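# Swap the two rack shelves, keeping their vials aboard

## Task

Exchange the positions of the two loose, removable shelves in the wall rack. Each vial must finish upright on the same shelf it began on, and both shelves must finish slid all the way in on their runners. Nothing may be released outside the wall rack, and that includes table tops. At the end, open the hands and withdraw the arms.

## Robot and tools

Robot: two arms, left_arm and right_arm, each ending in a four-digit hand (index, middle, ring, thumb) with sixteen motors. right_arm carries a right hand and left_arm a mirrored left hand. Arm bases in the scene frame: left_arm near (-0.018, +0.313, +0.009) m, right_arm near (+0.034, -0.319, +0.015) m. A camera stand is fixed behind the arms. Loose objects may occasionally be nudged by something other than the robot.

Scene frame: origin at table-top height, halfway between the nominal bases; +z up, +x forward over the table, +y toward left_arm. Arm names do not match image left and right. Reported end_effector_position (m) and end_effector_quat_wxyz are in this frame and can be a few cm off, more at long reach.

Hand point axes (right hand): +z runs along straight fingers toward the tips, +x crosses the palm away from the thumb, +y points out of the palm face (palm surface at y = -0.062). On the left hand +x points toward the thumb. A rigid mast near the wrist on the palm side can collide with things.

execute_actions(actions, cameras): actions is a list of actions; each action is a list of 1 to 15 rows, each row one 1/30 s control step. If fewer than 15 rows are given, the final row is repeated for the remaining steps. Every row has exactly 48 numbers, each within [-1, 1], covering both arms even when only one should move. Order: left dx, dy, dz, rx, ry, rz; left hand's 16 motor goals; left current_limit, speed; then the same 24 for the right arm.

Pose numbers are offsets, not poses: each row's dx..rz is measured from that arm's Hand target as it stood when the action began, not from the prior row. Axes are the scene frame's; rotation is about the Hand target position. Scale: 1.0 = 0.6 m for dx, dy, dz, and 180 degrees for the rotation vector rx, ry, rz. Translations longer than 1.0 in total get shortened along their direction. Because each new action starts from the current Hand target, sending the same offset again moves further. Orientation commands are clipped to within 40 degrees of the measured orientation per step. The hand often stops short of the target; an all-zero action re-requests it, and a remaining gap can be sent as an extra offset. To stop pushing into something, command the target back beyond the hand point. Elbows sag under load, so command higher when carrying.

Hand numbers, in this fixed order: index_mcp, index_abd, index_pip, index_dip, middle_mcp, middle_abd, middle_pip, middle_dip, ring_mcp, ring_abd, ring_pip, ring_dip, thumb_cmc, thumb_axl, thumb_mcp, thumb_ipl. Each is an absolute goal angle scaled between the hinge's stops. Going toward -1 flexes: _mcp bends at the knuckle (straight at +0.75), _pip (straight +0.58) and _dip (straight +0.70) bend the outer joints, _abd swings sideways (straight 0.00). thumb_cmc toward -1 brings the thumb across in front of the palm (flat beside it at +0.71); thumb_axl rolls it (straight +0.68); thumb_mcp (+0.23) and thumb_ipl (+0.17) bend it. A zero is a real goal: to keep a hand unchanged, resend its hand_goal, current_limit and speed. current_limit maps -1..+1 to 0..550 mA (minimum 11 mA); speed sets set-point rate as (speed+1)/2 of 8.5 rad/s. Initial values: current_limit +0.4, speed -0.6; last written values persist. A finger only presses while its goal lies past the object surface.

cameras: list of names (cam_head_left, cam_head_right, cam_high, cam_low, cam_left_wrist, cam_right_wrist), ["all"] or []. Images arrive only with an empty actions list or when requested. An unknown name invalidates the call.

Results: per arm Hand target (the next offsets' origin), end_effector pose, joint positions, velocities (may read "within noise" or be omitted), joint torques (include arm weight; numbers 3 and 4 wrap at ±28 N m). Per hand: hand_goal, hand_measured, hand_current_ma, hand_state (moving, goal, blocked, overload), hand_current_limit, hand_speed. MOTOR HOT appears at 85 °C; at 100 °C an arm's joints drop out (OVER-TEMPERATURE FAULT) for 30 to 60 s or more.

zoom_image(camera, region): enlarges [x0, y0, x1, y1] pixels (origin top-left, at most 504x504) from that camera's newest image.

read_manual(section): returns licence texts only; does not move anything.

finished_scene(scene): closes the current scene, given its number; irreversible. Only call once the goal holds with the hands released.

Avoid: dropping shelves or vials, releasing anything still moving or outside the rack, slamming or hard pushes against fixed or heavy objects, tipping vials, arms touching or one hand gripping the other's fingers, long high-current gripping (a motor at 495 mA or more for 5 s shuts down for 10 s), holding loads or stretched poses long enough to overheat, and moving the wrist close to the first joint axis where small motions swing the whole arm.

Each tool is called as name(argument=value, ...) on one line, values as JSON.

## Session

execute_actions(actions=[])

Scene clock: 0.00 s.
left_arm: end_effector_position=(+0.5839, +0.1671, +0.3388) hand_goal=(+0.754, +0.000, +0.576, +0.696, +0.754, +0.000, +0.576, +0.696, +0.754, +0.000, +0.576, +0.696, +0.714, +0.678, +0.226, +0.168) hand_measured=(+0.754, +0.000, +0.576, +0.696, +0.754, +0.000, +0.576, +0.696, +0.754, +0.000, +0.576, +0.696, +0.714, +0.678, +0.226, +0.168) hand_current_ma=(+0, +0, +0, +0, +0, +0, +0, +0, +0, +0, +0, +0, +0, +0, +0, +0) hand_state=(goal, goal, goal, goal, goal, goal, goal, goal, goal, goal, goal, goal, goal, goal, goal, goal) hand_current_limit=0.40 hand_speed=-0.60 end_effector_quat_wxyz=(-0.070, +0.977, +0.168, +0.114) | right_arm: end_effector_position=(+0.2909, -0.3491, +0.1821) hand_goal=(+0.754, +0.000, +0.576, +0.696, +0.754, +0.000, +0.576, +0.696, +0.754, +0.000, +0.576, +0.696, +0.714, +0.678, +0.226, +0.168) hand_measured=(+0.754, +0.000, +0.576, +0.696, +0.754, +0.000, +0.576, +0.696, +0.754, +0.000, +0.576, +0.696, +0.714, +0.678, +0.226, +0.168) hand_current_ma=(+0, +0, +0, +0, +0, +0, +0, +0, +0, +0, +0, +0, +0, +0, +0, +0) hand_state=(goal, goal, goal, goal, goal, goal, goal, goal, goal, goal, goal, goal, goal, goal, goal, goal) hand_current_limit=0.40 hand_speed=-0.60 end_effector_quat_wxyz=(+0.244, +0.261, +0.898, -0.255)
Joint positions: left_arm=[-0.234 1.71 1.911 -1.607 -0.212 1.051] | right_arm=[0.141 0.547 0.54 -1.265 0.667 -0.986]
Joint velocities: within noise
Joint torques (N m): no reading
Heat: left arm: hottest waist 40 °C; right arm: hottest shoulder 37 °C.
Hand target: left_arm +0.5897, +0.1659, +0.3421; -0.068, +0.976, +0.168, +0.119 | right_arm +0.2986, -0.3483, +0.1996; +0.260, +0.266, +0.894, -0.249
camera_calibration:
cam_left_wrist: T_world_to_cam=[[-0.914821, 0.390844, -0.101706, 0.471997], [0.102693, 0.46868, 0.877379, -0.481943], [0.390586, 0.7922, -0.468895, -0.0823515], [0, 0, 0, 1]] pos_world=[0.51345, 0.106639, 0.432237]
cam_right_wrist: T_world_to_cam=[[0.943522, 0.217367, 0.250034, -0.214412], [-0.235994, -0.0887472, 0.967694, -0.188178], [0.232534, -0.972047, -0.0324377, -0.279595], [0, 0, 0, 1]] pos_world=[0.222909, -0.241874, 0.22664]

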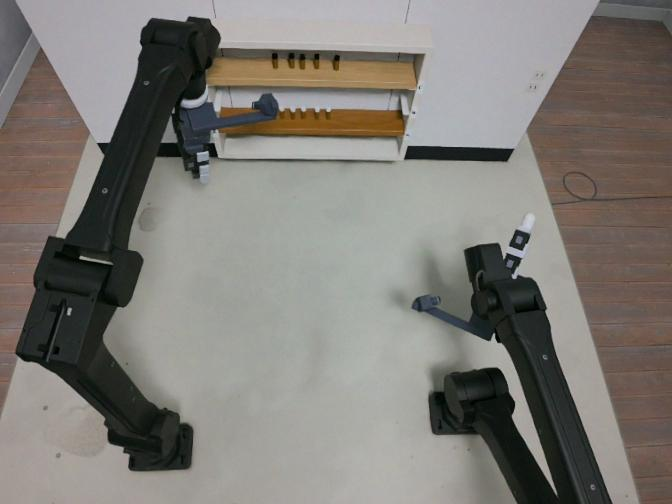

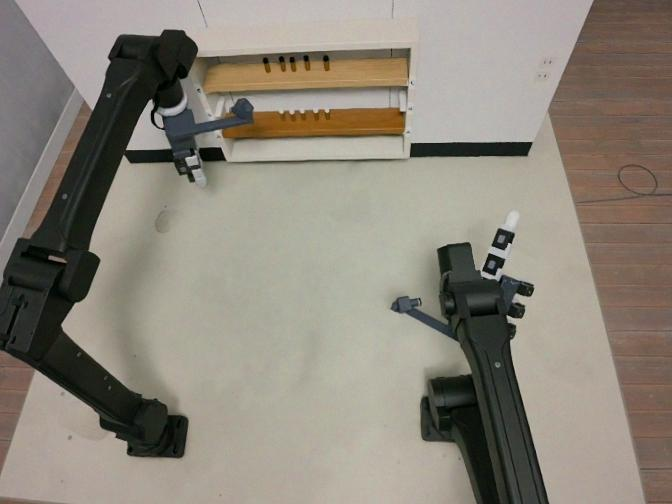

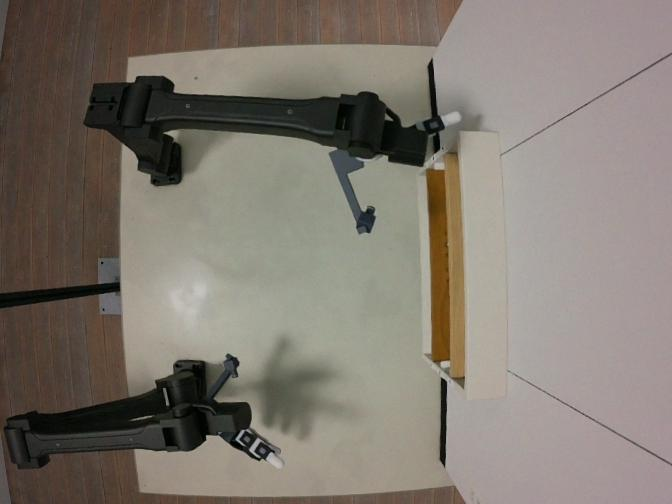

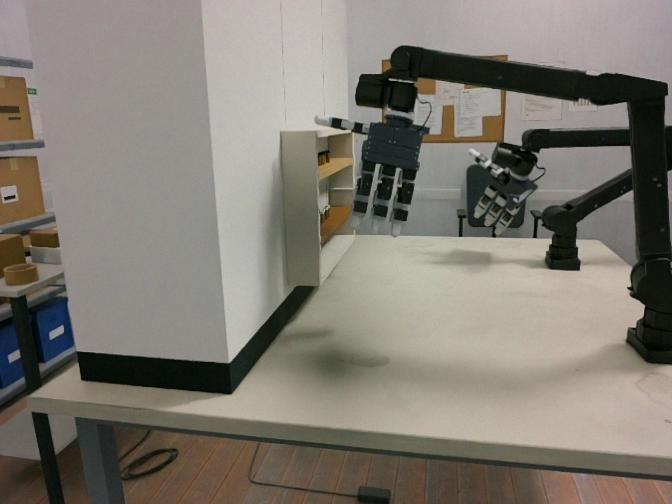

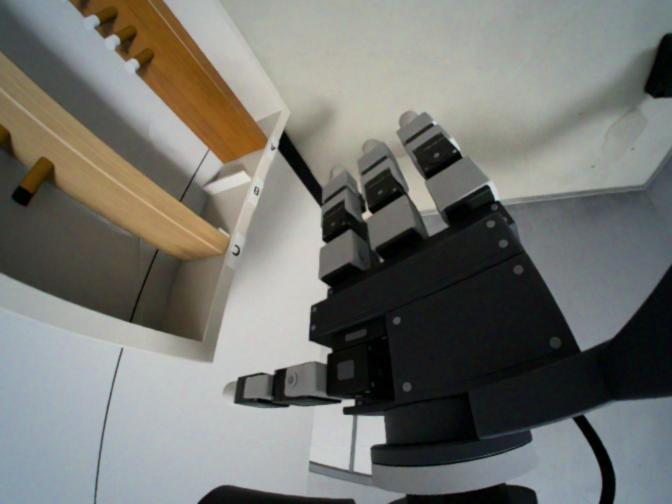

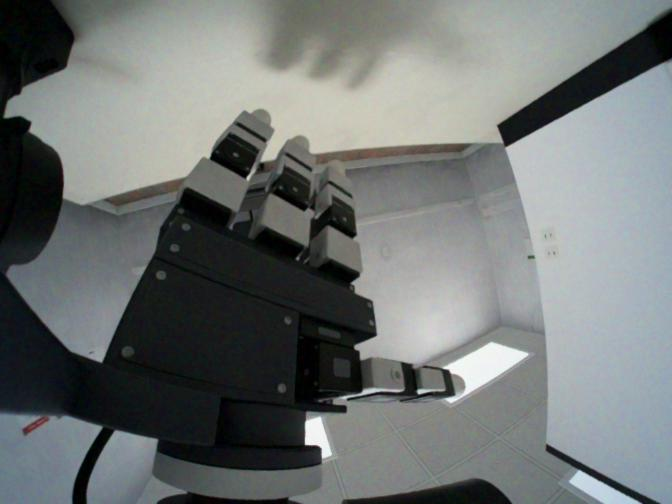

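execute_actions(actions=[[[-0.06,0.01,0,0,0,0,0.75,0,0.58,0.7,0.75,0,0.58,0.7,0.75,0,0.58,0.7,0.71,0.68,0.23,0.17,0.4,-0.6,0.03,0.04,0.05,0,0,0,0.75,0,0.58,0.7,0.75,0,0.58,0.7,0.75,0,0.58,0.7,0.71,0.68,0.23,0.17,0.4,-0.6]],[[-0.08,0.01,0,0,0,0,0.75,0,0.58,0.7,0.75,0,0.58,0.7,0.75,0,0.58,0.7,0.71,0.68,0.23,0.17,0.4,-0.6,0.04,0.05,0.06,0,0,0,0.75,0,0.58,0.7,0.75,0,0.58,0.7,0.75,0,0.58,0.7,0.71,0.68,0.23,0.17,0.4,-0.6]],[[-0.08,0.01,0,0,-0.108,0,0.75,0,0.58,0.7,0.75,0,0.58,0.7,0.75,0,0.58,0.7,0.71,0.68,0.23,0.17,0.4,-0.6,0.04,0.05,0.06,0.0844,-0.0854,-0.0088,0.75,0,0.58,0.7,0.75,0,0.58,0.7,0.75,0,0.58,0.7,0.71,0.68,0.23,0.17,0.4,-0.6]],[[-0.06,0.01,0,0,-0.108,0,0.75,0,0.58,0.7,0.75,0,0.58,0.7,0.75,0,0.58,0.7,0.71,0.68,0.23,0.17,0.4,-0.6,0.04,0.05,0.06,0.0844,-0.0854,-0.0088,0.75,0,0.58,0.7,0.75,0,0.58,0.7,0.75,0,0.58,0.7,0.71,0.68,0.23,0.17,0.4,-0.6]],[[-0.05,0.0,0,0,-0.108,0,0.75,0,0.58,0.7,0.75,0,0.58,0.7,0.75,0,0.58,0.7,0.71,0.68,0.23,0.17,0.4,-0.6,0.04,0.05,0.04,0.0844,-0.0854,-0.0088,0.75,0,0.58,0.7,0.75,0,0.58,0.7,0.75,0,0.58,0.7,0.71,0.68,0.23,0.17,0.4,-0.6]],[[-0.05,0.0,0,0,-0.108,0,0.75,0,0.58,0.7,0.75,0,0.58,0.7,0.75,0,0.58,0.7,0.71,0.68,0.23,0.17,0.4,-0.6,0.04,0.05,0.02,0.0844,-0.0854,-0.0088,0.75,0,0.58,0.7,0.75,0,0.58,0.7,0.75,0,0.58,0.7,0.71,0.68,0.23,0.17,0.4,-0.6]]], cameras=["cam_head_left"])

Scene clock: 8.10 s.
left_arm: end_effector_position=(+0.3608, +0.1900, +0.3369) hand_goal=(+0.750, +0.000, +0.580, +0.700, +0.750, +0.000, +0.580, +0.700, +0.750, +0.000, +0.580, +0.700, +0.710, +0.680, +0.230, +0.170) hand_measured=(+0.752, -0.004, +0.578, +0.698, +0.752, -0.006, +0.578, +0.698, +0.752, -0.004, +0.578, +0.698, +0.712, +0.678, +0.228, +0.168) hand_current_ma=(+1, -2, -1, -1, +0, -2, +0, -1, +1, -2, -1, -1, +1, -1, -1, -1) hand_state=(goal, goal, goal, goal, goal, goal, goal, goal, goal, goal, goal, goal, goal, goal, goal, goal) hand_current_limit=0.40 hand_speed=-0.60 end_effector_quat_wxyz=(+0.053, +0.691, +0.176, +0.699) | right_arm: end_effector_position=(+0.4372, -0.1709, +0.3637) hand_goal=(+0.750, +0.000, +0.580, +0.700, +0.750, +0.000, +0.580, +0.700, +0.750, +0.000, +0.580, +0.700, +0.710, +0.680, +0.230, +0.170) hand_measured=(+0.760, -0.002, +0.582, +0.698, +0.760, -0.002, +0.582, +0.698, +0.760, -0.002, +0.584, +0.698, +0.716, +0.678, +0.226, +0.168) hand_current_ma=(+23, -2, +2, -3, +20, -3, +4, -2, +22, -2, +5, -2, +12, -3, -6, -4) hand_state=(goal, goal, goal, goal, goal, goal, goal, goal, goal, goal, goal, goal, goal, goal, goal, goal) hand_current_limit=0.40 hand_speed=-0.60 end_effector_quat_wxyz=(+0.479, +0.481, +0.643, +0.354)
Joint positions: left_arm=[-0.429 0.735 0.327 0.388 -0.567 1.236] | right_arm=[0.623 0.857 0.535 -0.033 0.583 -0.092]
Joint torques (N m): left_arm=[0.5 -3.25 12.04 2.99 0.07 0.12] | right_arm=[-0.44 -4.13 10.5 3.04 0.21 0.1]
Heat: left arm: hottest waist 40 °C; right arm: hottest elbow 38 °C.
Hand target: left_arm +0.3617, +0.1898, +0.3421; +0.053, +0.685, +0.173, +0.705 | right_arm +0.4366, -0.1743, +0.3736; +0.484, +0.485, +0.630, +0.366
Off the commanded pose: left_arm 0.005 m, 1 deg | right_arm 0.010 m, 2 deg.
Images, in order (width x height): cam_head_left 672x504.

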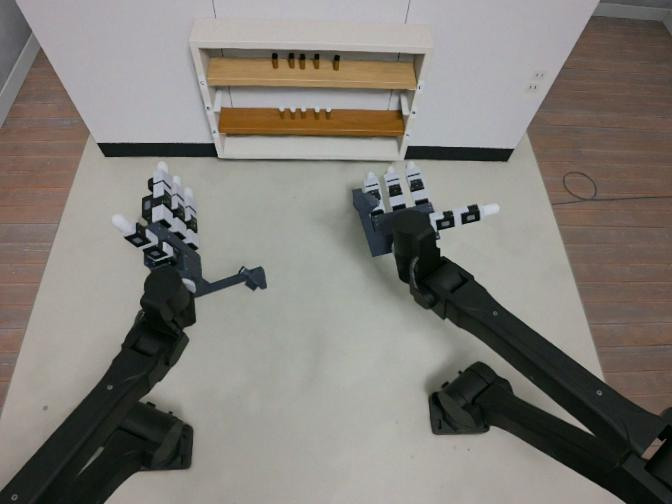

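execute_actions(actions=[[[0.049,-0.008,0.017,-0.132,-0.0113,-0.016,0.75,0,0.58,0.7,0.75,0,0.58,0.7,0.75,0,0.58,0.7,0.71,0.68,0.23,0.17,0.4,-0.6,0.02,0.035,0.02,0.0844,-0.0854,-0.0088,0.75,0,0.58,0.7,0.75,0,0.58,0.7,0.75,0,0.58,0.7,0.71,0.68,0.23,0.17,0.4,-0.6]],[[0.049,-0.008,0.017,-0.132,-0.0113,-0.016,0.75,0,0.58,0.7,0.75,0,0.58,0.7,0.75,0,0.58,0.7,0.71,0.68,0.23,0.17,0.4,-0.6,0,0,0,0,0,0,0.75,0,0.58,0.7,0.75,0,0.58,0.7,0.75,0,0.58,0.7,0.71,0.68,0.23,0.17,0.4,-0.6]],[[0.049,-0.008,0.017,-0.132,-0.0113,-0.016,0.75,0,0.58,0.7,0.75,0,0.58,0.7,0.75,0,0.58,0.7,0.71,0.68,0.23,0.17,0.4,-0.6,0,0,0,0,0,0,0.75,0,0.58,0.7,0.75,0,0.58,0.7,0.75,0,0.58,0.7,0.71,0.68,0.23,0.17,0.4,-0.6]]], cameras=["all"])

zoom_image(camera="cam_low", region=[270, 110, 400, 300])

zoom_image(camera="cam_head_left", region=[180, 10, 440, 170])

zoom_image(camera="cam_high", region=[340, 110, 520, 420])

Scene clock: 12.10 s.
left_arm: end_effector_position=(+0.4453, +0.1788, +0.3507) hand_goal=(+0.750, +0.000, +0.580, +0.700, +0.750, +0.000, +0.580, +0.700, +0.750, +0.000, +0.580, +0.700, +0.710, +0.680, +0.230, +0.170) hand_measured=(+0.758, -0.004, +0.580, +0.698, +0.758, -0.004, +0.580, +0.698, +0.762, -0.004, +0.580, +0.698, +0.716, +0.678, +0.230, +0.168) hand_current_ma=(+5, -1, +0, -1, +6, -2, +0, -1, +11, -1, +0, -1, +4, -1, +0, -1) hand_state=(goal, goal, goal, goal, goal, goal, goal, goal, goal, goal, goal, goal, goal, goal, goal, goal) hand_current_limit=0.40 hand_speed=-0.60 end_effector_quat_wxyz=(+0.480, +0.520, +0.501, +0.498) | right_arm: end_effector_position=(+0.4512, -0.1489, +0.3764) hand_goal=(+0.750, +0.000, +0.580, +0.700, +0.750, +0.000, +0.580, +0.700, +0.750, +0.000, +0.580, +0.700, +0.710, +0.680, +0.230, +0.170) hand_measured=(+0.762, -0.002, +0.582, +0.698, +0.762, -0.002, +0.584, +0.698, +0.762, -0.002, +0.584, +0.698, +0.718, +0.678, +0.228, +0.168) hand_current_ma=(+30, -1, +3, -3, +26, -2, +5, -2, +27, -2, +7, -2, +16, -3, -3, -3) hand_state=(goal, goal, goal, goal, goal, goal, goal, goal, goal, goal, goal, goal, goal, goal, goal, goal) hand_current_limit=0.40 hand_speed=-0.60 end_effector_quat_wxyz=(+0.498, +0.499, +0.513, +0.490)
Joint positions: left_arm=[-0.528 1.222 0.534 0.639 -0.491 0.013] | right_arm=[0.684 1.126 0.514 0.581 0.661 -0.002]
Joint torques (N m): left_arm=[-0.32 -8.59 13.35 2.73 -0.24 0.06] | right_arm=[-0.38 -7 9.14 2.95 -0.02 -0.01]
Heat: left arm: hottest waist 40 °C; right arm: hottest elbow 39 °C.
Hand target: left_arm +0.4500, +0.1754, +0.3726; +0.500, +0.501, +0.500, +0.500 | right_arm +0.4485, -0.1532, +0.3858; +0.500, +0.499, +0.499, +0.501
Off the commanded pose: left_arm 0.023 m, 3 deg | right_arm 0.011 m, 2 deg.
camera_calibration:
cam_left_wrist: T_world_to_cam=[[-0.0467853, -0.717677, -0.694803, 0.361511], [-0.763305, 0.474358, -0.438577, 0.362497], [0.644342, 0.509827, -0.569999, -0.0588872], [0, 0, 0, 1]] pos_world=[0.331553, 0.117517, 0.376596]
cam_right_wrist: T_world_to_cam=[[-0.00570673, -0.757172, 0.65319, -0.326307], [-0.75666, -0.42379, -0.497864, 0.416091], [0.653784, -0.497084, -0.570503, -0.0327947], [0, 0, 0, 1]] pos_world=[0.334418, -0.0870378, 0.401588]

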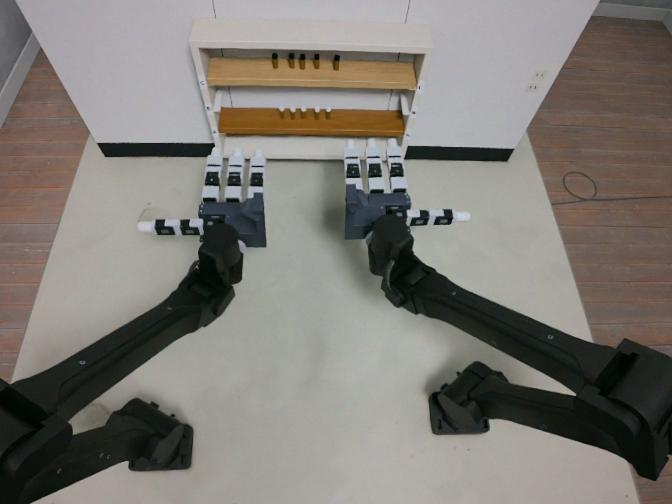

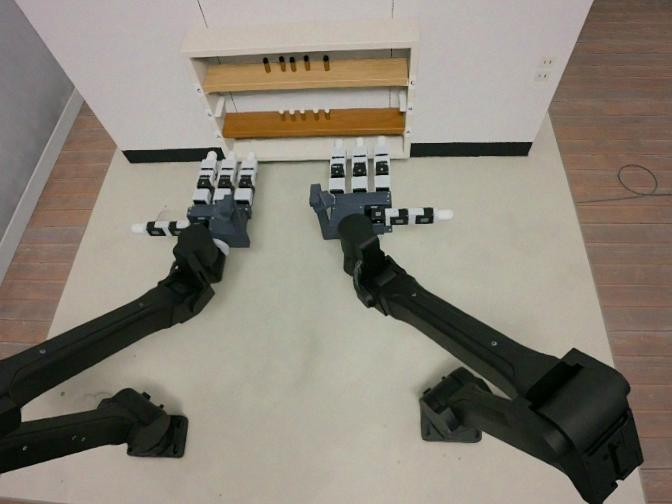

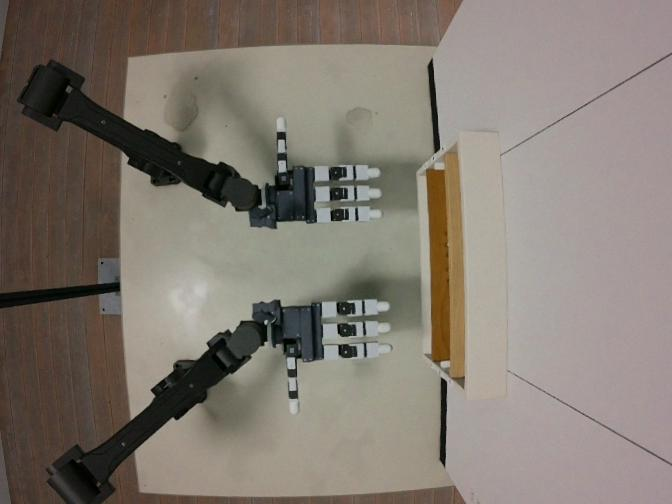

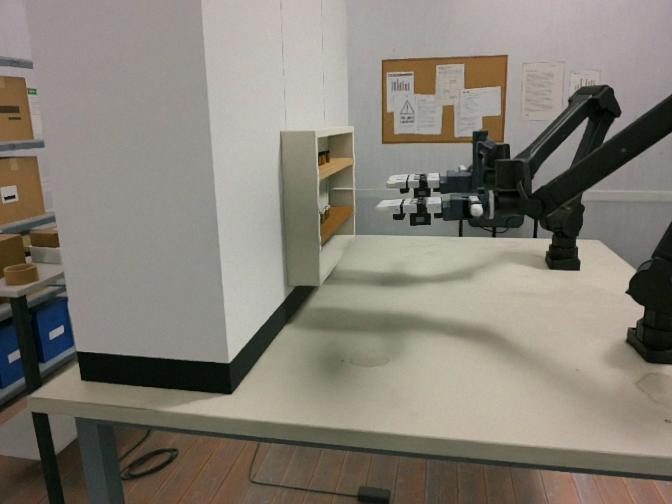

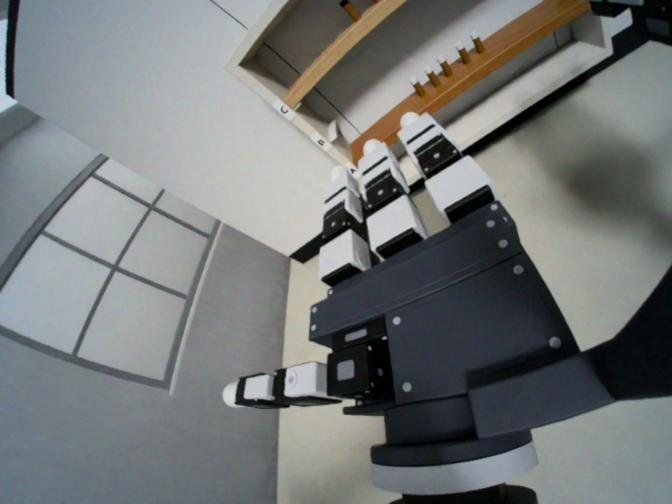

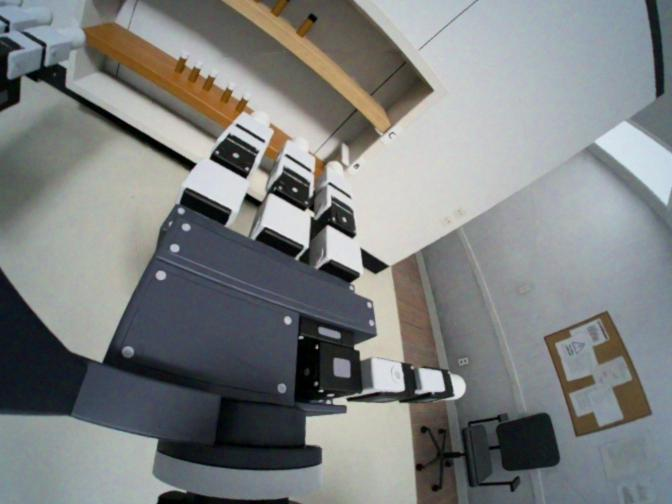

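Scaled by 2.653.

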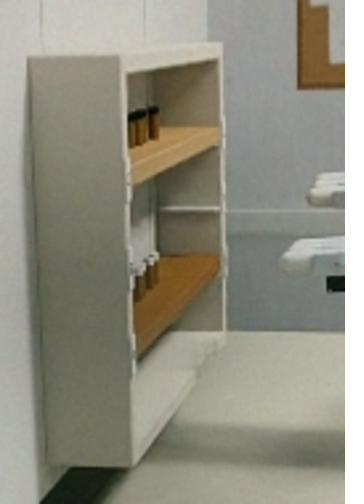

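Scaled by 1.938.

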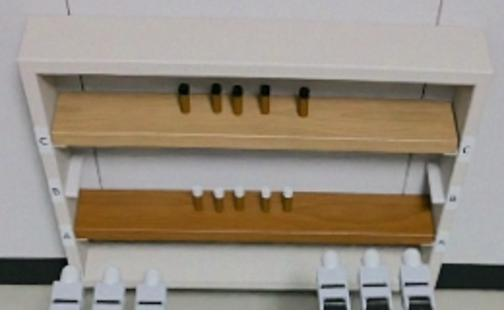

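Scaled by 1.626.

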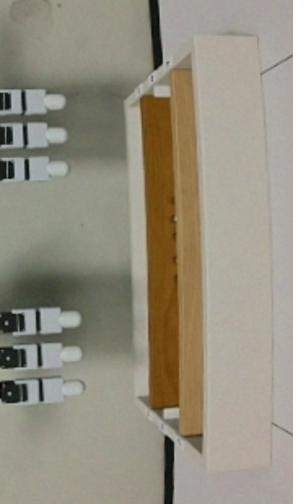

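execute_actions(actions=[[[0.0267,-0.0017,-0.043,0,0,0,0.75,0,0.58,0.7,0.75,0,0.58,0.7,0.75,0.13,0.58,0.7,0.71,0.68,0.23,0.17,0.4,-0.6,0.0267,-0.004,-0.045,0,0,0,0.75,0,0.58,0.7,0.75,0,0.58,0.7,0.75,0,0.58,0.7,0.71,0.68,0.23,0.17,0.4,-0.6]],[[0.0267,-0.0017,-0.043,0,0,0,0.75,0,0.58,0.7,0.75,0,0.58,0.7,0.75,0.13,0.58,0.7,0.71,0.68,0.23,0.17,0.4,-0.6,0.0267,-0.004,-0.045,0,0,0,0.75,0,0.58,0.7,0.75,0,0.58,0.7,0.75,0,0.58,0.7,0.71,0.68,0.23,0.17,0.4,-0.6]],[[0.0267,-0.0017,-0.043,0,0,0,0.75,0,0.58,0.7,0.75,0,0.58,0.7,0.75,0.13,0.58,0.7,0.71,0.68,0.23,0.17,0.4,-0.6,0.0267,-0.004,-0.045,0,0,0,0.75,0,0.58,0.7,0.75,0,0.58,0.7,0.75,0,0.58,0.7,0.71,0.68,0.23,0.17,0.4,-0.6]],[[0.0267,-0.0017,-0.043,0,0,0,0.75,0,0.58,0.7,0.75,0,0.58,0.7,0.75,0.13,0.58,0.7,0.71,0.68,0.23,0.17,0.4,-0.6,0.0267,-0.004,-0.045,0,0,0,0.75,0,0.58,0.7,0.75,0,0.58,0.7,0.75,0,0.58,0.7,0.71,0.68,0.23,0.17,0.4,-0.6]],[[0.0267,-0.0017,-0.043,0,0,0,0.75,0,0.58,0.7,0.75,0,0.58,0.7,0.75,0.13,0.58,0.7,0.71,0.68,0.23,0.17,0.4,-0.6,0.0267,-0.004,-0.045,0,0,0,0.75,0,0.58,0.7,0.75,0,0.58,0.7,0.75,0,0.58,0.7,0.71,0.68,0.23,0.17,0.4,-0.6]]], cameras=["cam_low","cam_high","cam_left_wrist","cam_right_wrist"])

zoom_image(camera="cam_low", region=[300, 160, 430, 280])

zoom_image(camera="cam_high", region=[370, 110, 500, 410])

Scene clock: 20.13 s.
left_arm: end_effector_position=(+0.5226, +0.1686, +0.2324) hand_goal=(+0.750, +0.000, +0.580, +0.700, +0.750, +0.000, +0.580, +0.700, +0.750, +0.130, +0.580, +0.700, +0.710, +0.680, +0.230, +0.170) hand_measured=(+0.760, -0.002, +0.582, +0.698, +0.760, -0.002, +0.582, +0.698, +0.764, +0.128, +0.582, +0.698, +0.718, +0.678, +0.230, +0.168) hand_current_ma=(+9, -1, +0, -1, +9, -1, +0, -1, +14, -1, +0, -1, +5, -1, +0, -1) hand_state=(goal, goal, goal, goal, goal, goal, goal, goal, goal, goal, goal, goal, goal, goal, goal, goal) hand_current_limit=0.40 hand_speed=-0.60 end_effector_quat_wxyz=(+0.486, +0.517, +0.501, +0.496) | right_arm: end_effector_position=(+0.5211, -0.1671, +0.2297) hand_goal=(+0.750, +0.000, +0.580, +0.700, +0.750, +0.000, +0.580, +0.700, +0.750, +0.000, +0.580, +0.700, +0.710, +0.680, +0.230, +0.170) hand_measured=(+0.764, +0.000, +0.582, +0.698, +0.762, -0.002, +0.584, +0.698, +0.764, -0.002, +0.584, +0.698, +0.718, +0.678, +0.230, +0.168) hand_current_ma=(+32, -1, +3, -3, +28, -1, +5, -2, +31, -1, +7, -2, +16, -3, -1, -3) hand_state=(goal, goal, goal, goal, goal, goal, goal, goal, goal, goal, goal, goal, goal, goal, goal, goal) hand_current_limit=0.40 hand_speed=-0.60 end_effector_quat_wxyz=(+0.493, +0.505, +0.522, +0.479)
Joint positions: left_arm=[-0.458 1.755 0.638 1.077 -0.416 0.01] | right_arm=[0.524 1.698 0.508 1.128 0.504 -0.001]
Joint torques (N m): left_arm=[0.62 -13.27 9.11 3.07 0.05 0.1] | right_arm=[-0.38 -11.28 8.18 3.04 -0.17 0.02]
Heat: left arm: hottest elbow 42 °C; right arm: hottest elbow 40 °C.
Hand target: left_arm +0.5300, +0.1702, +0.2436; +0.500, +0.501, +0.500, +0.500 | right_arm +0.5287, -0.1652, +0.2507; +0.500, +0.499, +0.499, +0.501
Off the commanded pose: left_arm 0.014 m, 3 deg | right_arm 0.022 m, 4 deg.
camera_calibration:
cam_left_wrist: T_world_to_cam=[[-0.0452947, -0.725099, -0.687153, 0.274308], [-0.757953, 0.473019, -0.449178, 0.374289], [0.650735, 0.500484, -0.571016, -0.172492], [0, 0, 0, 1]] pos_world=[0.408365, 0.108184, 0.258118]
cam_right_wrist: T_world_to_cam=[[0.0110479, -0.750472, 0.66081, -0.253174], [-0.772579, -0.425955, -0.470833, 0.389871], [0.634822, -0.505327, -0.584505, -0.159498], [0, 0, 0, 1]] pos_world=[0.405256, -0.104531, 0.257637]
Images, in order (width x height): cam_high 672x504, cam_low 672x504, cam_left_wrist 672x504, cam_right_wrist 672x504.

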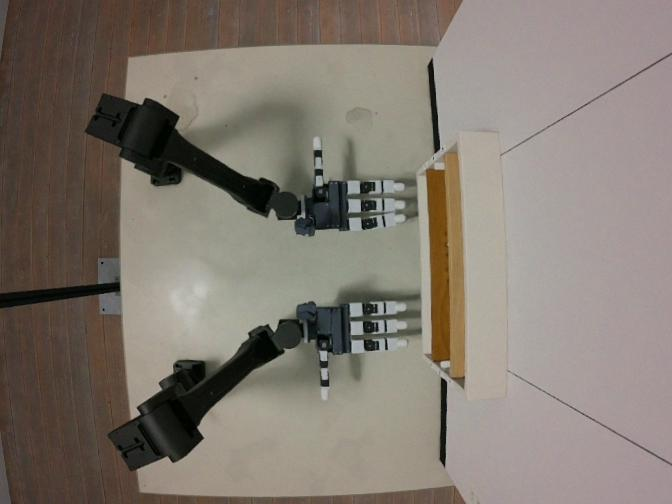

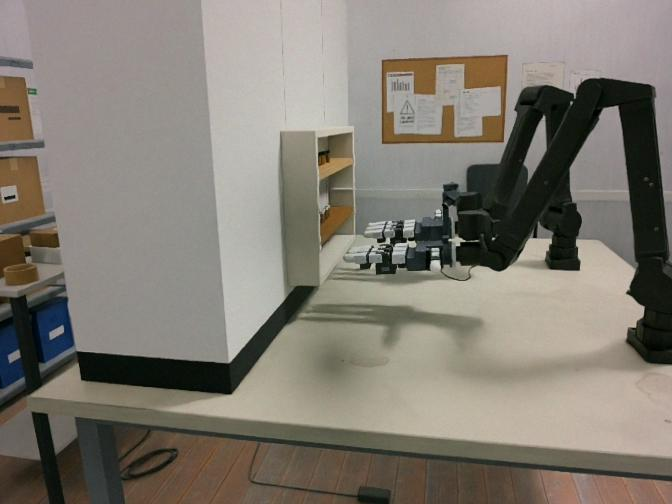

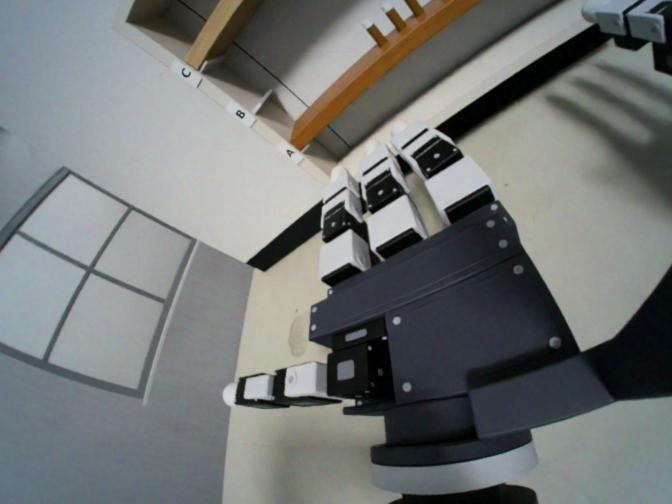

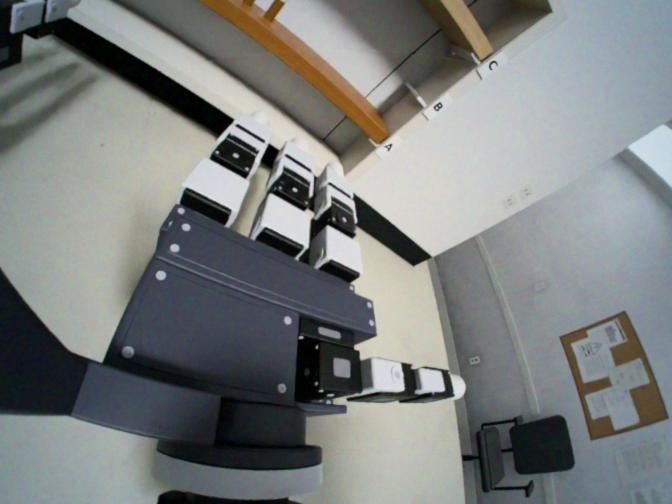

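Scaled by 3.877.

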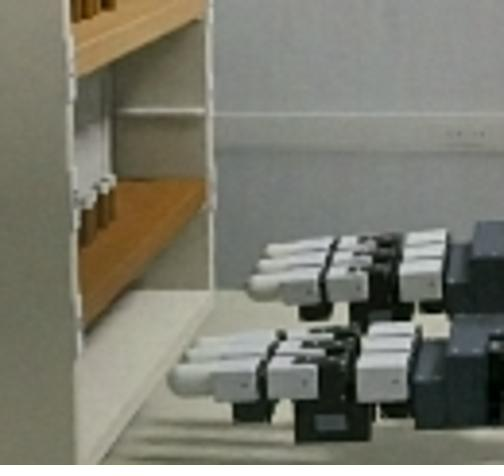

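Scaled by 1.680.

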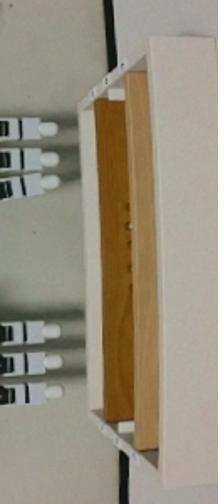

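execute_actions(actions=[[[0.02,0.002,0.012,-0.0085,-0.0117,0,0.75,0,0.58,0.7,0.75,0,0.58,0.7,0.75,0.13,0.58,0.7,0.71,0.68,0.23,0.17,0.4,-0.6,0.02,0.002,0.002,0.01,-0.0175,0,0.75,0,0.58,0.7,0.75,0,0.58,0.7,0.75,0,0.58,0.7,0.71,0.68,0.23,0.17,0.4,-0.6]],[[0.02,0,0,0,0,0,0.75,0,0.58,0.7,0.75,0,0.58,0.7,0.75,0.13,0.58,0.7,0.71,0.68,0.23,0.17,0.4,-0.6,0.02,0,0,0,0,0,0.75,0,0.58,0.7,0.75,0,0.58,0.7,0.75,0,0.58,0.7,0.71,0.68,0.23,0.17,0.4,-0.6]]], cameras=["cam_low"])

zoom_image(camera="cam_low", region=[300, 160, 430, 280])

Scene clock: 23.77 s.
left_arm: end_effector_position=(+0.5431, +0.1708, +0.2511) hand_goal=(+0.750, +0.000, +0.580, +0.700, +0.750, +0.000, +0.580, +0.700, +0.750, +0.130, +0.580, +0.700, +0.710, +0.680, +0.230, +0.170) hand_measured=(+0.760, -0.002, +0.582, +0.698, +0.760, -0.002, +0.582, +0.698, +0.764, +0.128, +0.582, +0.698, +0.718, +0.678, +0.230, +0.168) hand_current_ma=(+9, -1, +0, -1, +9, -1, +0, -1, +14, -1, +0, -1, +5, -1, +0, -1) hand_state=(goal, goal, goal, goal, goal, goal, goal, goal, goal, goal, goal, goal, goal, goal, goal, goal) hand_current_limit=0.40 hand_speed=-0.60 end_effector_quat_wxyz=(+0.511, +0.492, +0.494, +0.503) | right_arm: end_effector_position=(+0.5423, -0.1660, +0.2430) hand_goal=(+0.750, +0.000, +0.580, +0.700, +0.750, +0.000, +0.580, +0.700, +0.750, +0.000, +0.580, +0.700, +0.710, +0.680, +0.230, +0.170) hand_measured=(+0.764, +0.000, +0.582, +0.698, +0.762, -0.002, +0.584, +0.698, +0.764, -0.002, +0.584, +0.698, +0.718, +0.678, +0.230, +0.168) hand_current_ma=(+33, -1, +3, -3, +29, -1, +5, -2, +32, -1, +7, -2, +16, -3, -1, -3) hand_state=(goal, goal, goal, goal, goal, goal, goal, goal, goal, goal, goal, goal, goal, goal, goal, goal) hand_current_limit=0.40 hand_speed=-0.60 end_effector_quat_wxyz=(+0.503, +0.495, +0.490, +0.511)
Joint positions: left_arm=[-0.435 1.783 0.708 1.105 -0.394 0.001] | right_arm=[0.499 1.763 0.582 1.212 0.478 -0.001]
Joint torques (N m): left_arm=[0.85 -12.86 9.78 2.37 0.09 0.06] | right_arm=[-0.85 -10.75 8.44 2.48 -0.25 0.03]
Heat: left arm: hottest elbow 42 °C; right arm: hottest elbow 40 °C.
Hand target: left_arm +0.5540, +0.1716, +0.2508; +0.515, +0.485, +0.497, +0.502 | right_arm +0.5526, -0.1640, +0.2517; +0.506, +0.493, +0.478, +0.522
Off the commanded pose: left_arm 0.011 m, 1 deg | right_arm 0.014 m, 2 deg.
Images, in order (width x height): cam_low 672x504.

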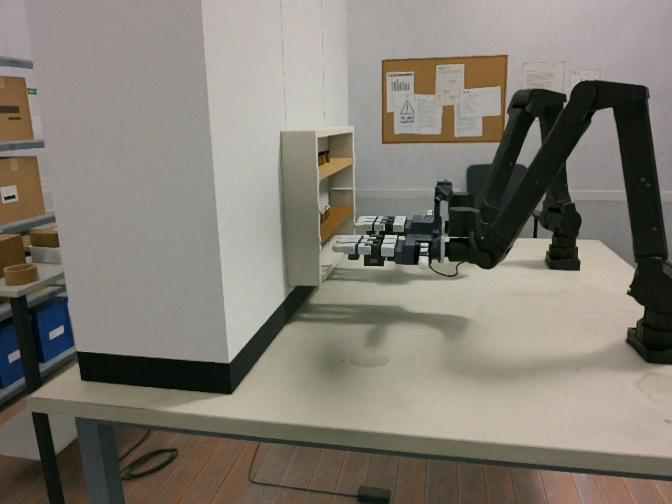

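Scaled by 3.877.

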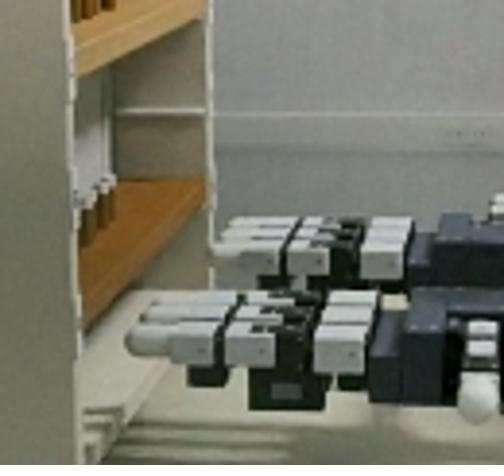

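execute_actions(actions=[[[0.03,0.0,-0.012,0,0.006,0,0.75,0,0.58,0.7,0.75,0,0.58,0.7,0.75,0.13,0.58,0.7,0.71,0.68,0.23,0.17,0.4,-0.6,0.03,0,-0.003,0,0.006,0,0.75,0,0.58,0.7,0.75,0,0.58,0.7,0.75,0,0.58,0.7,0.71,0.68,0.23,0.17,0.4,-0.6]],[[0.03,0,0,0,0,0,0.75,0,0.58,0.7,0.75,0,0.58,0.7,0.75,0.13,0.58,0.7,0.71,0.68,0.23,0.17,0.4,-0.6,0.03,0,0,0,0,0,0.75,0,0.58,0.7,0.75,0,0.58,0.7,0.75,0,0.58,0.7,0.71,0.68,0.23,0.17,0.4,-0.6]]], cameras=["cam_low","cam_left_wrist","cam_right_wrist"])

zoom_image(camera="cam_low", region=[300, 160, 430, 280])

Scene clock: 25.67 s.
left_arm: end_effector_position=(+0.5780, +0.1710, +0.2486) hand_goal=(+0.750, +0.000, +0.580, +0.700, +0.750, +0.000, +0.580, +0.700, +0.750, +0.130, +0.580, +0.700, +0.710, +0.680, +0.230, +0.170) hand_measured=(+0.760, -0.002, +0.582, +0.698, +0.760, -0.002, +0.582, +0.698, +0.764, +0.128, +0.582, +0.698, +0.718, +0.678, +0.230, +0.168) hand_current_ma=(+9, -1, +0, -1, +9, -1, +0, -1, +14, -1, +0, -1, +5, -1, +0, -1) hand_state=(goal, goal, goal, goal, goal, goal, goal, goal, goal, goal, goal, goal, goal, goal, goal, goal) hand_current_limit=0.40 hand_speed=-0.60 end_effector_quat_wxyz=(+0.511, +0.491, +0.497, +0.501) | right_arm: end_effector_position=(+0.5771, -0.1655, +0.2425) hand_goal=(+0.750, +0.000, +0.580, +0.700, +0.750, +0.000, +0.580, +0.700, +0.750, +0.000, +0.580, +0.700, +0.710, +0.680, +0.230, +0.170) hand_measured=(+0.764, +0.000, +0.582, +0.698, +0.762, -0.002, +0.584, +0.698, +0.764, +0.000, +0.584, +0.698, +0.718, +0.678, +0.230, +0.168) hand_current_ma=(+33, -1, +3, -3, +29, -1, +5, -2, +32, -1, +7, -2, +16, -3, +0, -3) hand_state=(goal, goal, goal, goal, goal, goal, goal, goal, goal, goal, goal, goal, goal, goal, goal, goal) hand_current_limit=0.40 hand_speed=-0.60 end_effector_quat_wxyz=(+0.500, +0.498, +0.492, +0.509)
Joint positions: left_arm=[-0.407 1.839 0.801 1.064 -0.366 -0.007] | right_arm=[0.462 1.801 0.669 1.152 0.441 0.007]
Joint torques (N m): left_arm=[0.62 -13.92 9.98 1.76 0.08 0.08] | right_arm=[-0.62 -11.99 8.9 1.96 -0.21 0.08]
Heat: left arm: hottest elbow 42 °C; right arm: hottest elbow 40 °C.
Hand target: left_arm +0.5900, +0.1715, +0.2436; +0.511, +0.489, +0.502, +0.498 | right_arm +0.5886, -0.1640, +0.2500; +0.502, +0.498, +0.482, +0.517
Off the commanded pose: left_arm 0.013 m, 1 deg | right_arm 0.014 m, 2 deg.
camera_calibration:
cam_left_wrist: T_world_to_cam=[[-0.00337828, -0.753726, -0.65718, 0.262804], [-0.7295, 0.451356, -0.513914, 0.425767], [0.683973, 0.477677, -0.551368, -0.220706], [0, 0, 0, 1]] pos_world=[0.462442, 0.111336, 0.269827]
cam_right_wrist: T_world_to_cam=[[-0.0350416, -0.780408, 0.624288, -0.23064], [-0.735439, -0.402829, -0.544847, 0.440205], [0.676684, -0.478218, -0.559827, -0.212506], [0, 0, 0, 1]] pos_world=[0.459462, -0.10429, 0.264865]
Images, in order (width x height): cam_low 672x504, cam_left_wrist 672x504, cam_right_wrist 672x504.

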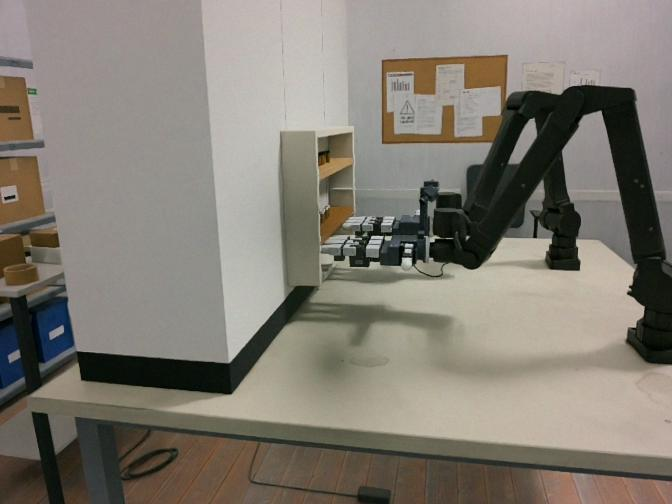

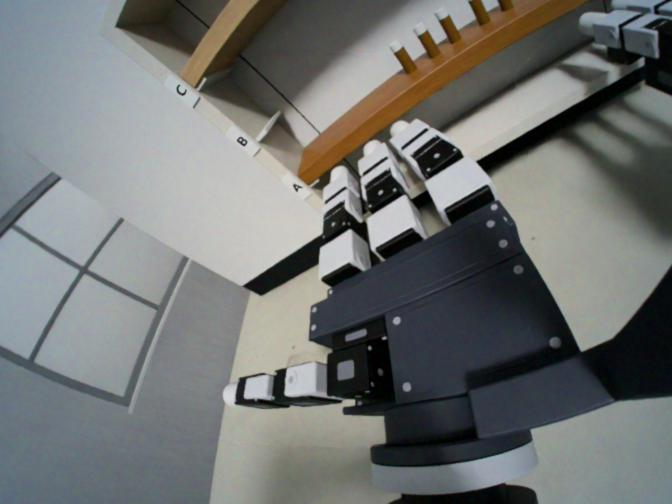

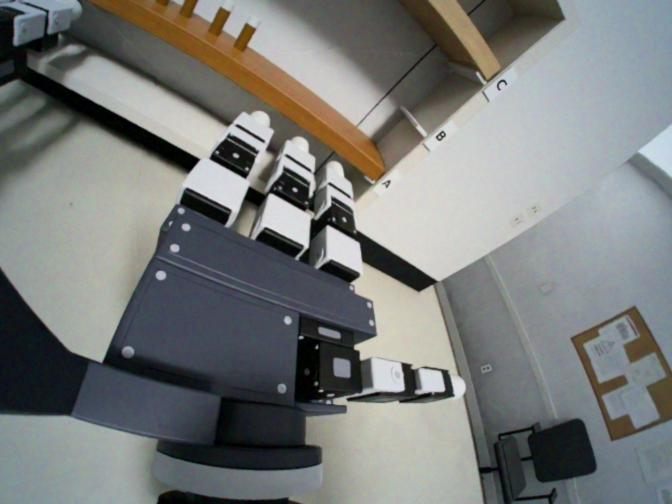

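Scaled by 3.877.

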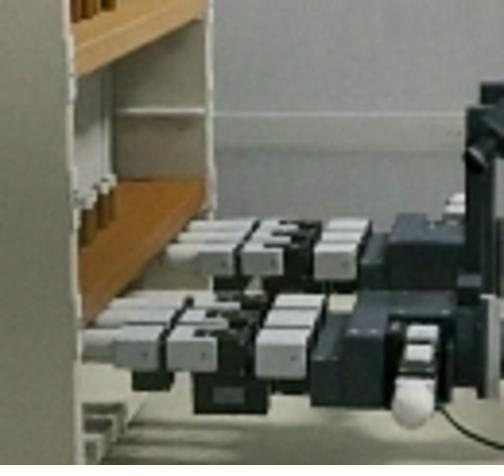

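execute_actions(actions=[[[0.03,-0.002,-0.006,0,0,0,0.75,0,0.58,0.7,0.75,0,0.58,0.7,0.75,0.13,0.58,0.7,0.71,0.68,0.23,0.17,0.4,-0.6,0.03,0,-0.004,0,0,0,0.75,0,0.58,0.7,0.75,0,0.58,0.7,0.75,0,0.58,0.7,0.71,0.68,0.23,0.17,0.4,-0.6]],[[0.025,0,0,0,0,0,0.75,0,0.58,0.7,0.75,0,0.58,0.7,0.75,0.13,0.58,0.7,0.71,0.68,0.23,0.17,0.4,-0.6,0.025,0,0,0,0,0,0.75,0,0.58,0.7,0.75,0,0.58,0.7,0.75,0,0.58,0.7,0.71,0.68,0.23,0.17,0.4,-0.6]],[[0.017,0,0,0,0,0,0.75,0,0.58,0.7,0.75,0,0.58,0.7,0.75,0.13,0.58,0.7,0.71,0.68,0.23,0.17,0.4,-0.6,0.018,0,0,0,0,0,0.75,0,0.58,0.7,0.75,0,0.58,0.7,0.75,0,0.58,0.7,0.71,0.68,0.23,0.17,0.4,-0.6]]], cameras=["cam_low"])

zoom_image(camera="cam_low", region=[300, 160, 430, 280])

Scene clock: 29.67 s.
left_arm: end_effector_position=(+0.6198, +0.1687, +0.2453) hand_goal=(+0.750, +0.000, +0.580, +0.700, +0.750, +0.000, +0.580, +0.700, +0.750, +0.130, +0.580, +0.700, +0.710, +0.680, +0.230, +0.170) hand_measured=(+0.760, -0.002, +0.582, +0.698, +0.760, -0.002, +0.582, +0.698, +0.764, +0.128, +0.582, +0.698, +0.718, +0.678, +0.230, +0.168) hand_current_ma=(+9, -1, +0, -1, +9, -1, +0, -1, +14, -1, +0, -1, +5, -1, +0, -1) hand_state=(goal, goal, goal, goal, goal, goal, goal, goal, goal, goal, goal, goal, goal, goal, goal, goal) hand_current_limit=0.40 hand_speed=-0.60 end_effector_quat_wxyz=(+0.511, +0.492, +0.497, +0.500) | right_arm: end_effector_position=(+0.6193, -0.1642, +0.2391) hand_goal=(+0.750, +0.000, +0.580, +0.700, +0.750, +0.000, +0.580, +0.700, +0.750, +0.000, +0.580, +0.700, +0.710, +0.680, +0.230, +0.170) hand_measured=(+0.764, +0.000, +0.582, +0.698, +0.762, -0.002, +0.584, +0.698, +0.764, +0.000, +0.584, +0.698, +0.718, +0.678, +0.230, +0.168) hand_current_ma=(+33, -1, +3, -3, +29, -1, +5, -2, +32, -1, +7, -2, +16, -3, +0, -2) hand_state=(goal, goal, goal, goal, goal, goal, goal, goal, goal, goal, goal, goal, goal, goal, goal, goal) hand_current_limit=0.40 hand_speed=-0.60 end_effector_quat_wxyz=(+0.499, +0.499, +0.494, +0.509)
Joint positions: left_arm=[-0.38 1.91 0.92 1.013 -0.339 -0.008] | right_arm=[0.423 1.866 0.781 1.102 0.402 0.008]
Joint torques (N m): left_arm=[1.08 -15.09 10.84 1.77 0.11 0.09] | right_arm=[-0.97 -13.39 9.7 2.02 -0.23 0.08]
Heat: left arm: hottest elbow 43 °C; right arm: hottest elbow 41 °C.
Hand target: left_arm +0.6332, +0.1704, +0.2398; +0.511, +0.490, +0.502, +0.498 | right_arm +0.6325, -0.1641, +0.2477; +0.502, +0.498, +0.482, +0.517
Off the commanded pose: left_arm 0.015 m, 1 deg | right_arm 0.016 m, 2 deg.
Images, in order (width x height): cam_low 672x504.

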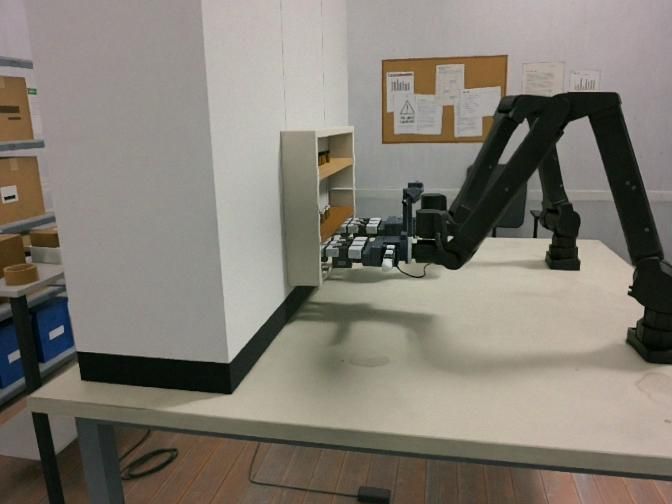

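Scaled by 3.877.

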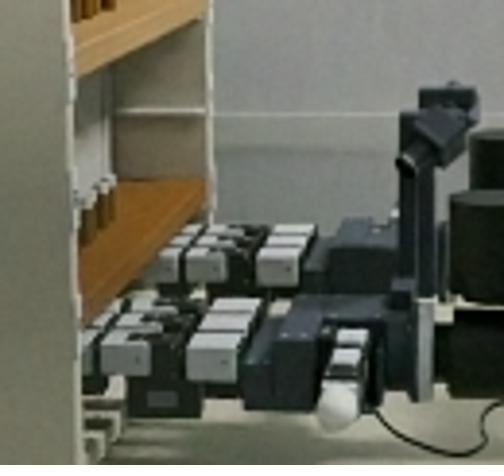

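execute_actions(actions=[[[-0.022,0,0,0,0,0,0.75,0,0.58,0.7,0.75,0,0.58,0.7,0.75,0.13,0.58,0.7,0.71,0.68,0.23,0.17,0.4,-0.6,-0.022,0,0,0,0,0,0.75,0,0.58,0.7,0.75,0,0.58,0.7,0.75,0,0.58,0.7,0.71,0.68,0.23,0.17,0.4,-0.6]],[[-0.02,0,0,0,0,0,0.75,0,0.58,0.7,0.75,0,0.58,0.7,0.75,0.13,0.58,0.7,0.71,0.68,0.23,0.17,0.4,-0.6,-0.02,0,0,0,0,0,0.75,0,0.58,0.7,0.75,0,0.58,0.7,0.75,0,0.58,0.7,0.71,0.68,0.23,0.17,0.4,-0.6]]], cameras=[])

Scene clock: 31.87 s.
left_arm: end_effector_position=(+0.6114, +0.1731, +0.2355) hand_goal=(+0.750, +0.000, +0.580, +0.700, +0.750, +0.000, +0.580, +0.700, +0.750, +0.130, +0.580, +0.700, +0.710, +0.680, +0.230, +0.170) hand_measured=(+0.760, -0.002, +0.582, +0.698, +0.760, -0.002, +0.582, +0.698, +0.764, +0.128, +0.582, +0.698, +0.718, +0.678, +0.230, +0.168) hand_current_ma=(+9, -1, +0, -1, +9, -1, +0, -1, +14, -1, +0, -1, +5, -1, +0, -1) hand_state=(goal, goal, goal, goal, goal, goal, goal, goal, goal, goal, goal, goal, goal, goal, goal, goal) hand_current_limit=0.40 hand_speed=-0.60 end_effector_quat_wxyz=(+0.501, +0.497, +0.503, +0.499) | right_arm: end_effector_position=(+0.6126, -0.1659, +0.2317) hand_goal=(+0.750, +0.000, +0.580, +0.700, +0.750, +0.000, +0.580, +0.700, +0.750, +0.000, +0.580, +0.700, +0.710, +0.680, +0.230, +0.170) hand_measured=(+0.764, +0.000, +0.582, +0.698, +0.762, -0.002, +0.584, +0.698, +0.764, +0.000, +0.584, +0.698, +0.718, +0.678, +0.230, +0.168) hand_current_ma=(+33, -1, +3, -3, +29, -1, +5, -2, +32, -1, +7, -2, +16, -3, +0, -2) hand_state=(goal, goal, goal, goal, goal, goal, goal, goal, goal, goal, goal, goal, goal, goal, goal, goal) hand_current_limit=0.40 hand_speed=-0.60 end_effector_quat_wxyz=(+0.499, +0.503, +0.496, +0.501)
Joint positions: left_arm=[-0.381 1.904 0.887 1.017 -0.348 -0.008] | right_arm=[0.429 1.866 0.76 1.107 0.419 0.008]
Joint torques (N m): left_arm=[-0.26 -17.08 7.49 3.03 -0.18 0.06] | right_arm=[0.56 -16.09 5.81 3.03 -0.05 0.06]
Heat: left arm: hottest elbow 43 °C; right arm: hottest elbow 41 °C.
Hand target: left_arm +0.6080, +0.1704, +0.2400; +0.511, +0.489, +0.502, +0.498 | right_arm +0.6072, -0.1640, +0.2476; +0.502, +0.498, +0.482, +0.517
Off the commanded pose: left_arm 0.006 m, 1 deg | right_arm 0.017 m, 3 deg.
No camera images: "cameras" was empty.

execute_actions(actions=[[[0,0,0.015,0,0,0,0.75,0,0.58,0.7,0.75,0,0.58,0.7,0.75,0.13,0.58,0.7,0.71,0.68,0.23,0.17,0.4,-0.6,0,0,0.02,0,-0.006,0,0.75,0,0.58,0.7,0.75,0,0.58,0.7,0.75,0,0.58,0.7,0.71,0.68,0.23,0.17,0.4,-0.6]],[[0,-0.002,0.01,0,-0.003,0,0.75,0,0.58,0.7,0.75,0,0.58,0.7,0.75,0.13,0.58,0.7,0.71,0.68,0.23,0.17,0.4,-0.6,0,0,0.01,0,-0.003,0,0.75,0,0.58,0.7,0.75,0,0.58,0.7,0.75,0,0.58,0.7,0.71,0.68,0.23,0.17,0.4,-0.6]]], cameras=[])

Scene clock: 33.87 s.
left_arm: end_effector_position=(+0.6088, +0.1732, +0.2508) hand_goal=(+0.750, +0.000, +0.580, +0.700, +0.750, +0.000, +0.580, +0.700, +0.750, +0.130, +0.580, +0.700, +0.710, +0.680, +0.230, +0.170) hand_measured=(+0.760, -0.002, +0.582, +0.698, +0.760, -0.002, +0.582, +0.698, +0.764, +0.128, +0.582, +0.698, +0.718, +0.678, +0.230, +0.168) hand_current_ma=(+9, -1, +0, -1, +9, -1, +0, -1, +14, -1, +0, -1, +5, -1, +0, -1) hand_state=(goal, goal, goal, goal, goal, goal, goal, goal, goal, goal, goal, goal, goal, goal, goal, goal) hand_current_limit=0.40 hand_speed=-0.60 end_effector_quat_wxyz=(+0.509, +0.489, +0.499, +0.503) | right_arm: end_effector_position=(+0.6112, -0.1665, +0.2412) hand_goal=(+0.750, +0.000, +0.580, +0.700, +0.750, +0.000, +0.580, +0.700, +0.750, +0.000, +0.580, +0.700, +0.710, +0.680, +0.230, +0.170) hand_measured=(+0.764, +0.000, +0.582, +0.698, +0.762, -0.002, +0.584, +0.698, +0.764, +0.000, +0.584, +0.698, +0.718, +0.678, +0.230, +0.168) hand_current_ma=(+33, -1, +3, -3, +29, -1, +5, -2, +32, -1, +7, -2, +16, -3, +0, -2) hand_state=(goal, goal, goal, goal, goal, goal, goal, goal, goal, goal, goal, goal, goal, goal, goal, goal) hand_current_limit=0.40 hand_speed=-0.60 end_effector_quat_wxyz=(+0.501, +0.501, +0.491, +0.506)
Joint positions: left_arm=[-0.382 1.879 0.887 1.017 -0.35 -0.008] | right_arm=[0.429 1.849 0.76 1.107 0.419 0.008]
Joint torques (N m): left_arm=[-0.44 -17.08 8.14 1.98 -0.19 0.12] | right_arm=[0.38 -16.73 6.56 2.92 -0.16 -0.05]
Heat: left arm: hottest elbow 43 °C; right arm: hottest elbow 41 °C.
Hand target: left_arm +0.6081, +0.1692, +0.2549; +0.513, +0.487, +0.499, +0.500 | right_arm +0.6072, -0.1640, +0.2657; +0.508, +0.491, +0.475, +0.524
Off the commanded pose: left_arm 0.006 m, 1 deg | right_arm 0.025 m, 3 deg.
No camera images: "cameras" was empty.

execute_actions(actions=[[[0,0,0.004,0,0,0,0.75,0,0.58,0.7,0.75,0,0.58,0.7,0.75,0.13,0.58,0.7,0.71,0.68,0.23,0.17,0.4,-0.6,0,0,0.015,0,0,0,0.75,0,0.58,0.7,0.75,0,0.58,0.7,0.75,0,0.58,0.7,0.71,0.68,0.23,0.17,0.4,-0.6]],[[0,0,0.005,0,0,0,0.75,0,0.58,0.7,0.75,0,0.58,0.7,0.75,0.13,0.58,0.7,0.71,0.68,0.23,0.17,0.4,-0.6,0,0,0.005,0,0,0,0.75,0,0.58,0.7,0.75,0,0.58,0.7,0.75,0,0.58,0.7,0.71,0.68,0.23,0.17,0.4,-0.6]]], cameras=[])

Scene clock: 35.80 s.
left_arm: end_effector_position=(+0.6088, +0.1732, +0.2539) hand_goal=(+0.750, +0.000, +0.580, +0.700, +0.750, +0.000, +0.580, +0.700, +0.750, +0.130, +0.580, +0.700, +0.710, +0.680, +0.230, +0.170) hand_measured=(+0.760, -0.002, +0.582, +0.698, +0.762, -0.002, +0.582, +0.700, +0.766, +0.128, +0.584, +0.700, +0.718, +0.678, +0.230, +0.168) hand_current_ma=(+9, -1, +0, -1, +11, -1, +1, +0, +16, -1, +2, +0, +5, -1, +0, -1) hand_state=(goal, goal, goal, goal, goal, goal, goal, goal, goal, goal, goal, goal, goal, goal, goal, goal) hand_current_limit=0.40 hand_speed=-0.60 end_effector_quat_wxyz=(+0.508, +0.490, +0.499, +0.502) | right_arm: end_effector_position=(+0.6101, -0.1671, +0.2528) hand_goal=(+0.750, +0.000, +0.580, +0.700, +0.750, +0.000, +0.580, +0.700, +0.750, +0.000, +0.580, +0.700, +0.710, +0.680, +0.230, +0.170) hand_measured=(+0.768, +0.000, +0.584, +0.700, +0.766, -0.002, +0.586, +0.700, +0.768, +0.000, +0.586, +0.700, +0.718, +0.678, +0.230, +0.168) hand_current_ma=(+45, -1, +7, +0, +41, -1, +12, +0, +42, -1, +11, +0, +16, -3, +0, -2) hand_state=(goal, goal, goal, goal, goal, goal, goal, goal, goal, goal, goal, goal, goal, goal, goal, goal) hand_current_limit=0.40 hand_speed=-0.60 end_effector_quat_wxyz=(+0.503, +0.500, +0.487, +0.510)
Joint positions: left_arm=[-0.382 1.869 0.887 1.005 -0.35 -0.008] | right_arm=[0.429 1.823 0.76 1.092 0.419 0.008]
Joint torques (N m): left_arm=[-0.56 -17.38 8.28 1.94 -0.19 0.1] | right_arm=[0.32 -17.08 6.98 2.14 -0.17 -0.07]
Heat: left arm: hottest elbow 43 °C; right arm: hottest elbow 41 °C.
Hand target: left_arm +0.6080, +0.1692, +0.2604; +0.513, +0.487, +0.499, +0.500 | right_arm +0.6073, -0.1640, +0.2776; +0.508, +0.491, +0.475, +0.524
Off the commanded pose: left_arm 0.008 m, 1 deg | right_arm 0.025 m, 2 deg.
No camera images: "cameras" was empty.


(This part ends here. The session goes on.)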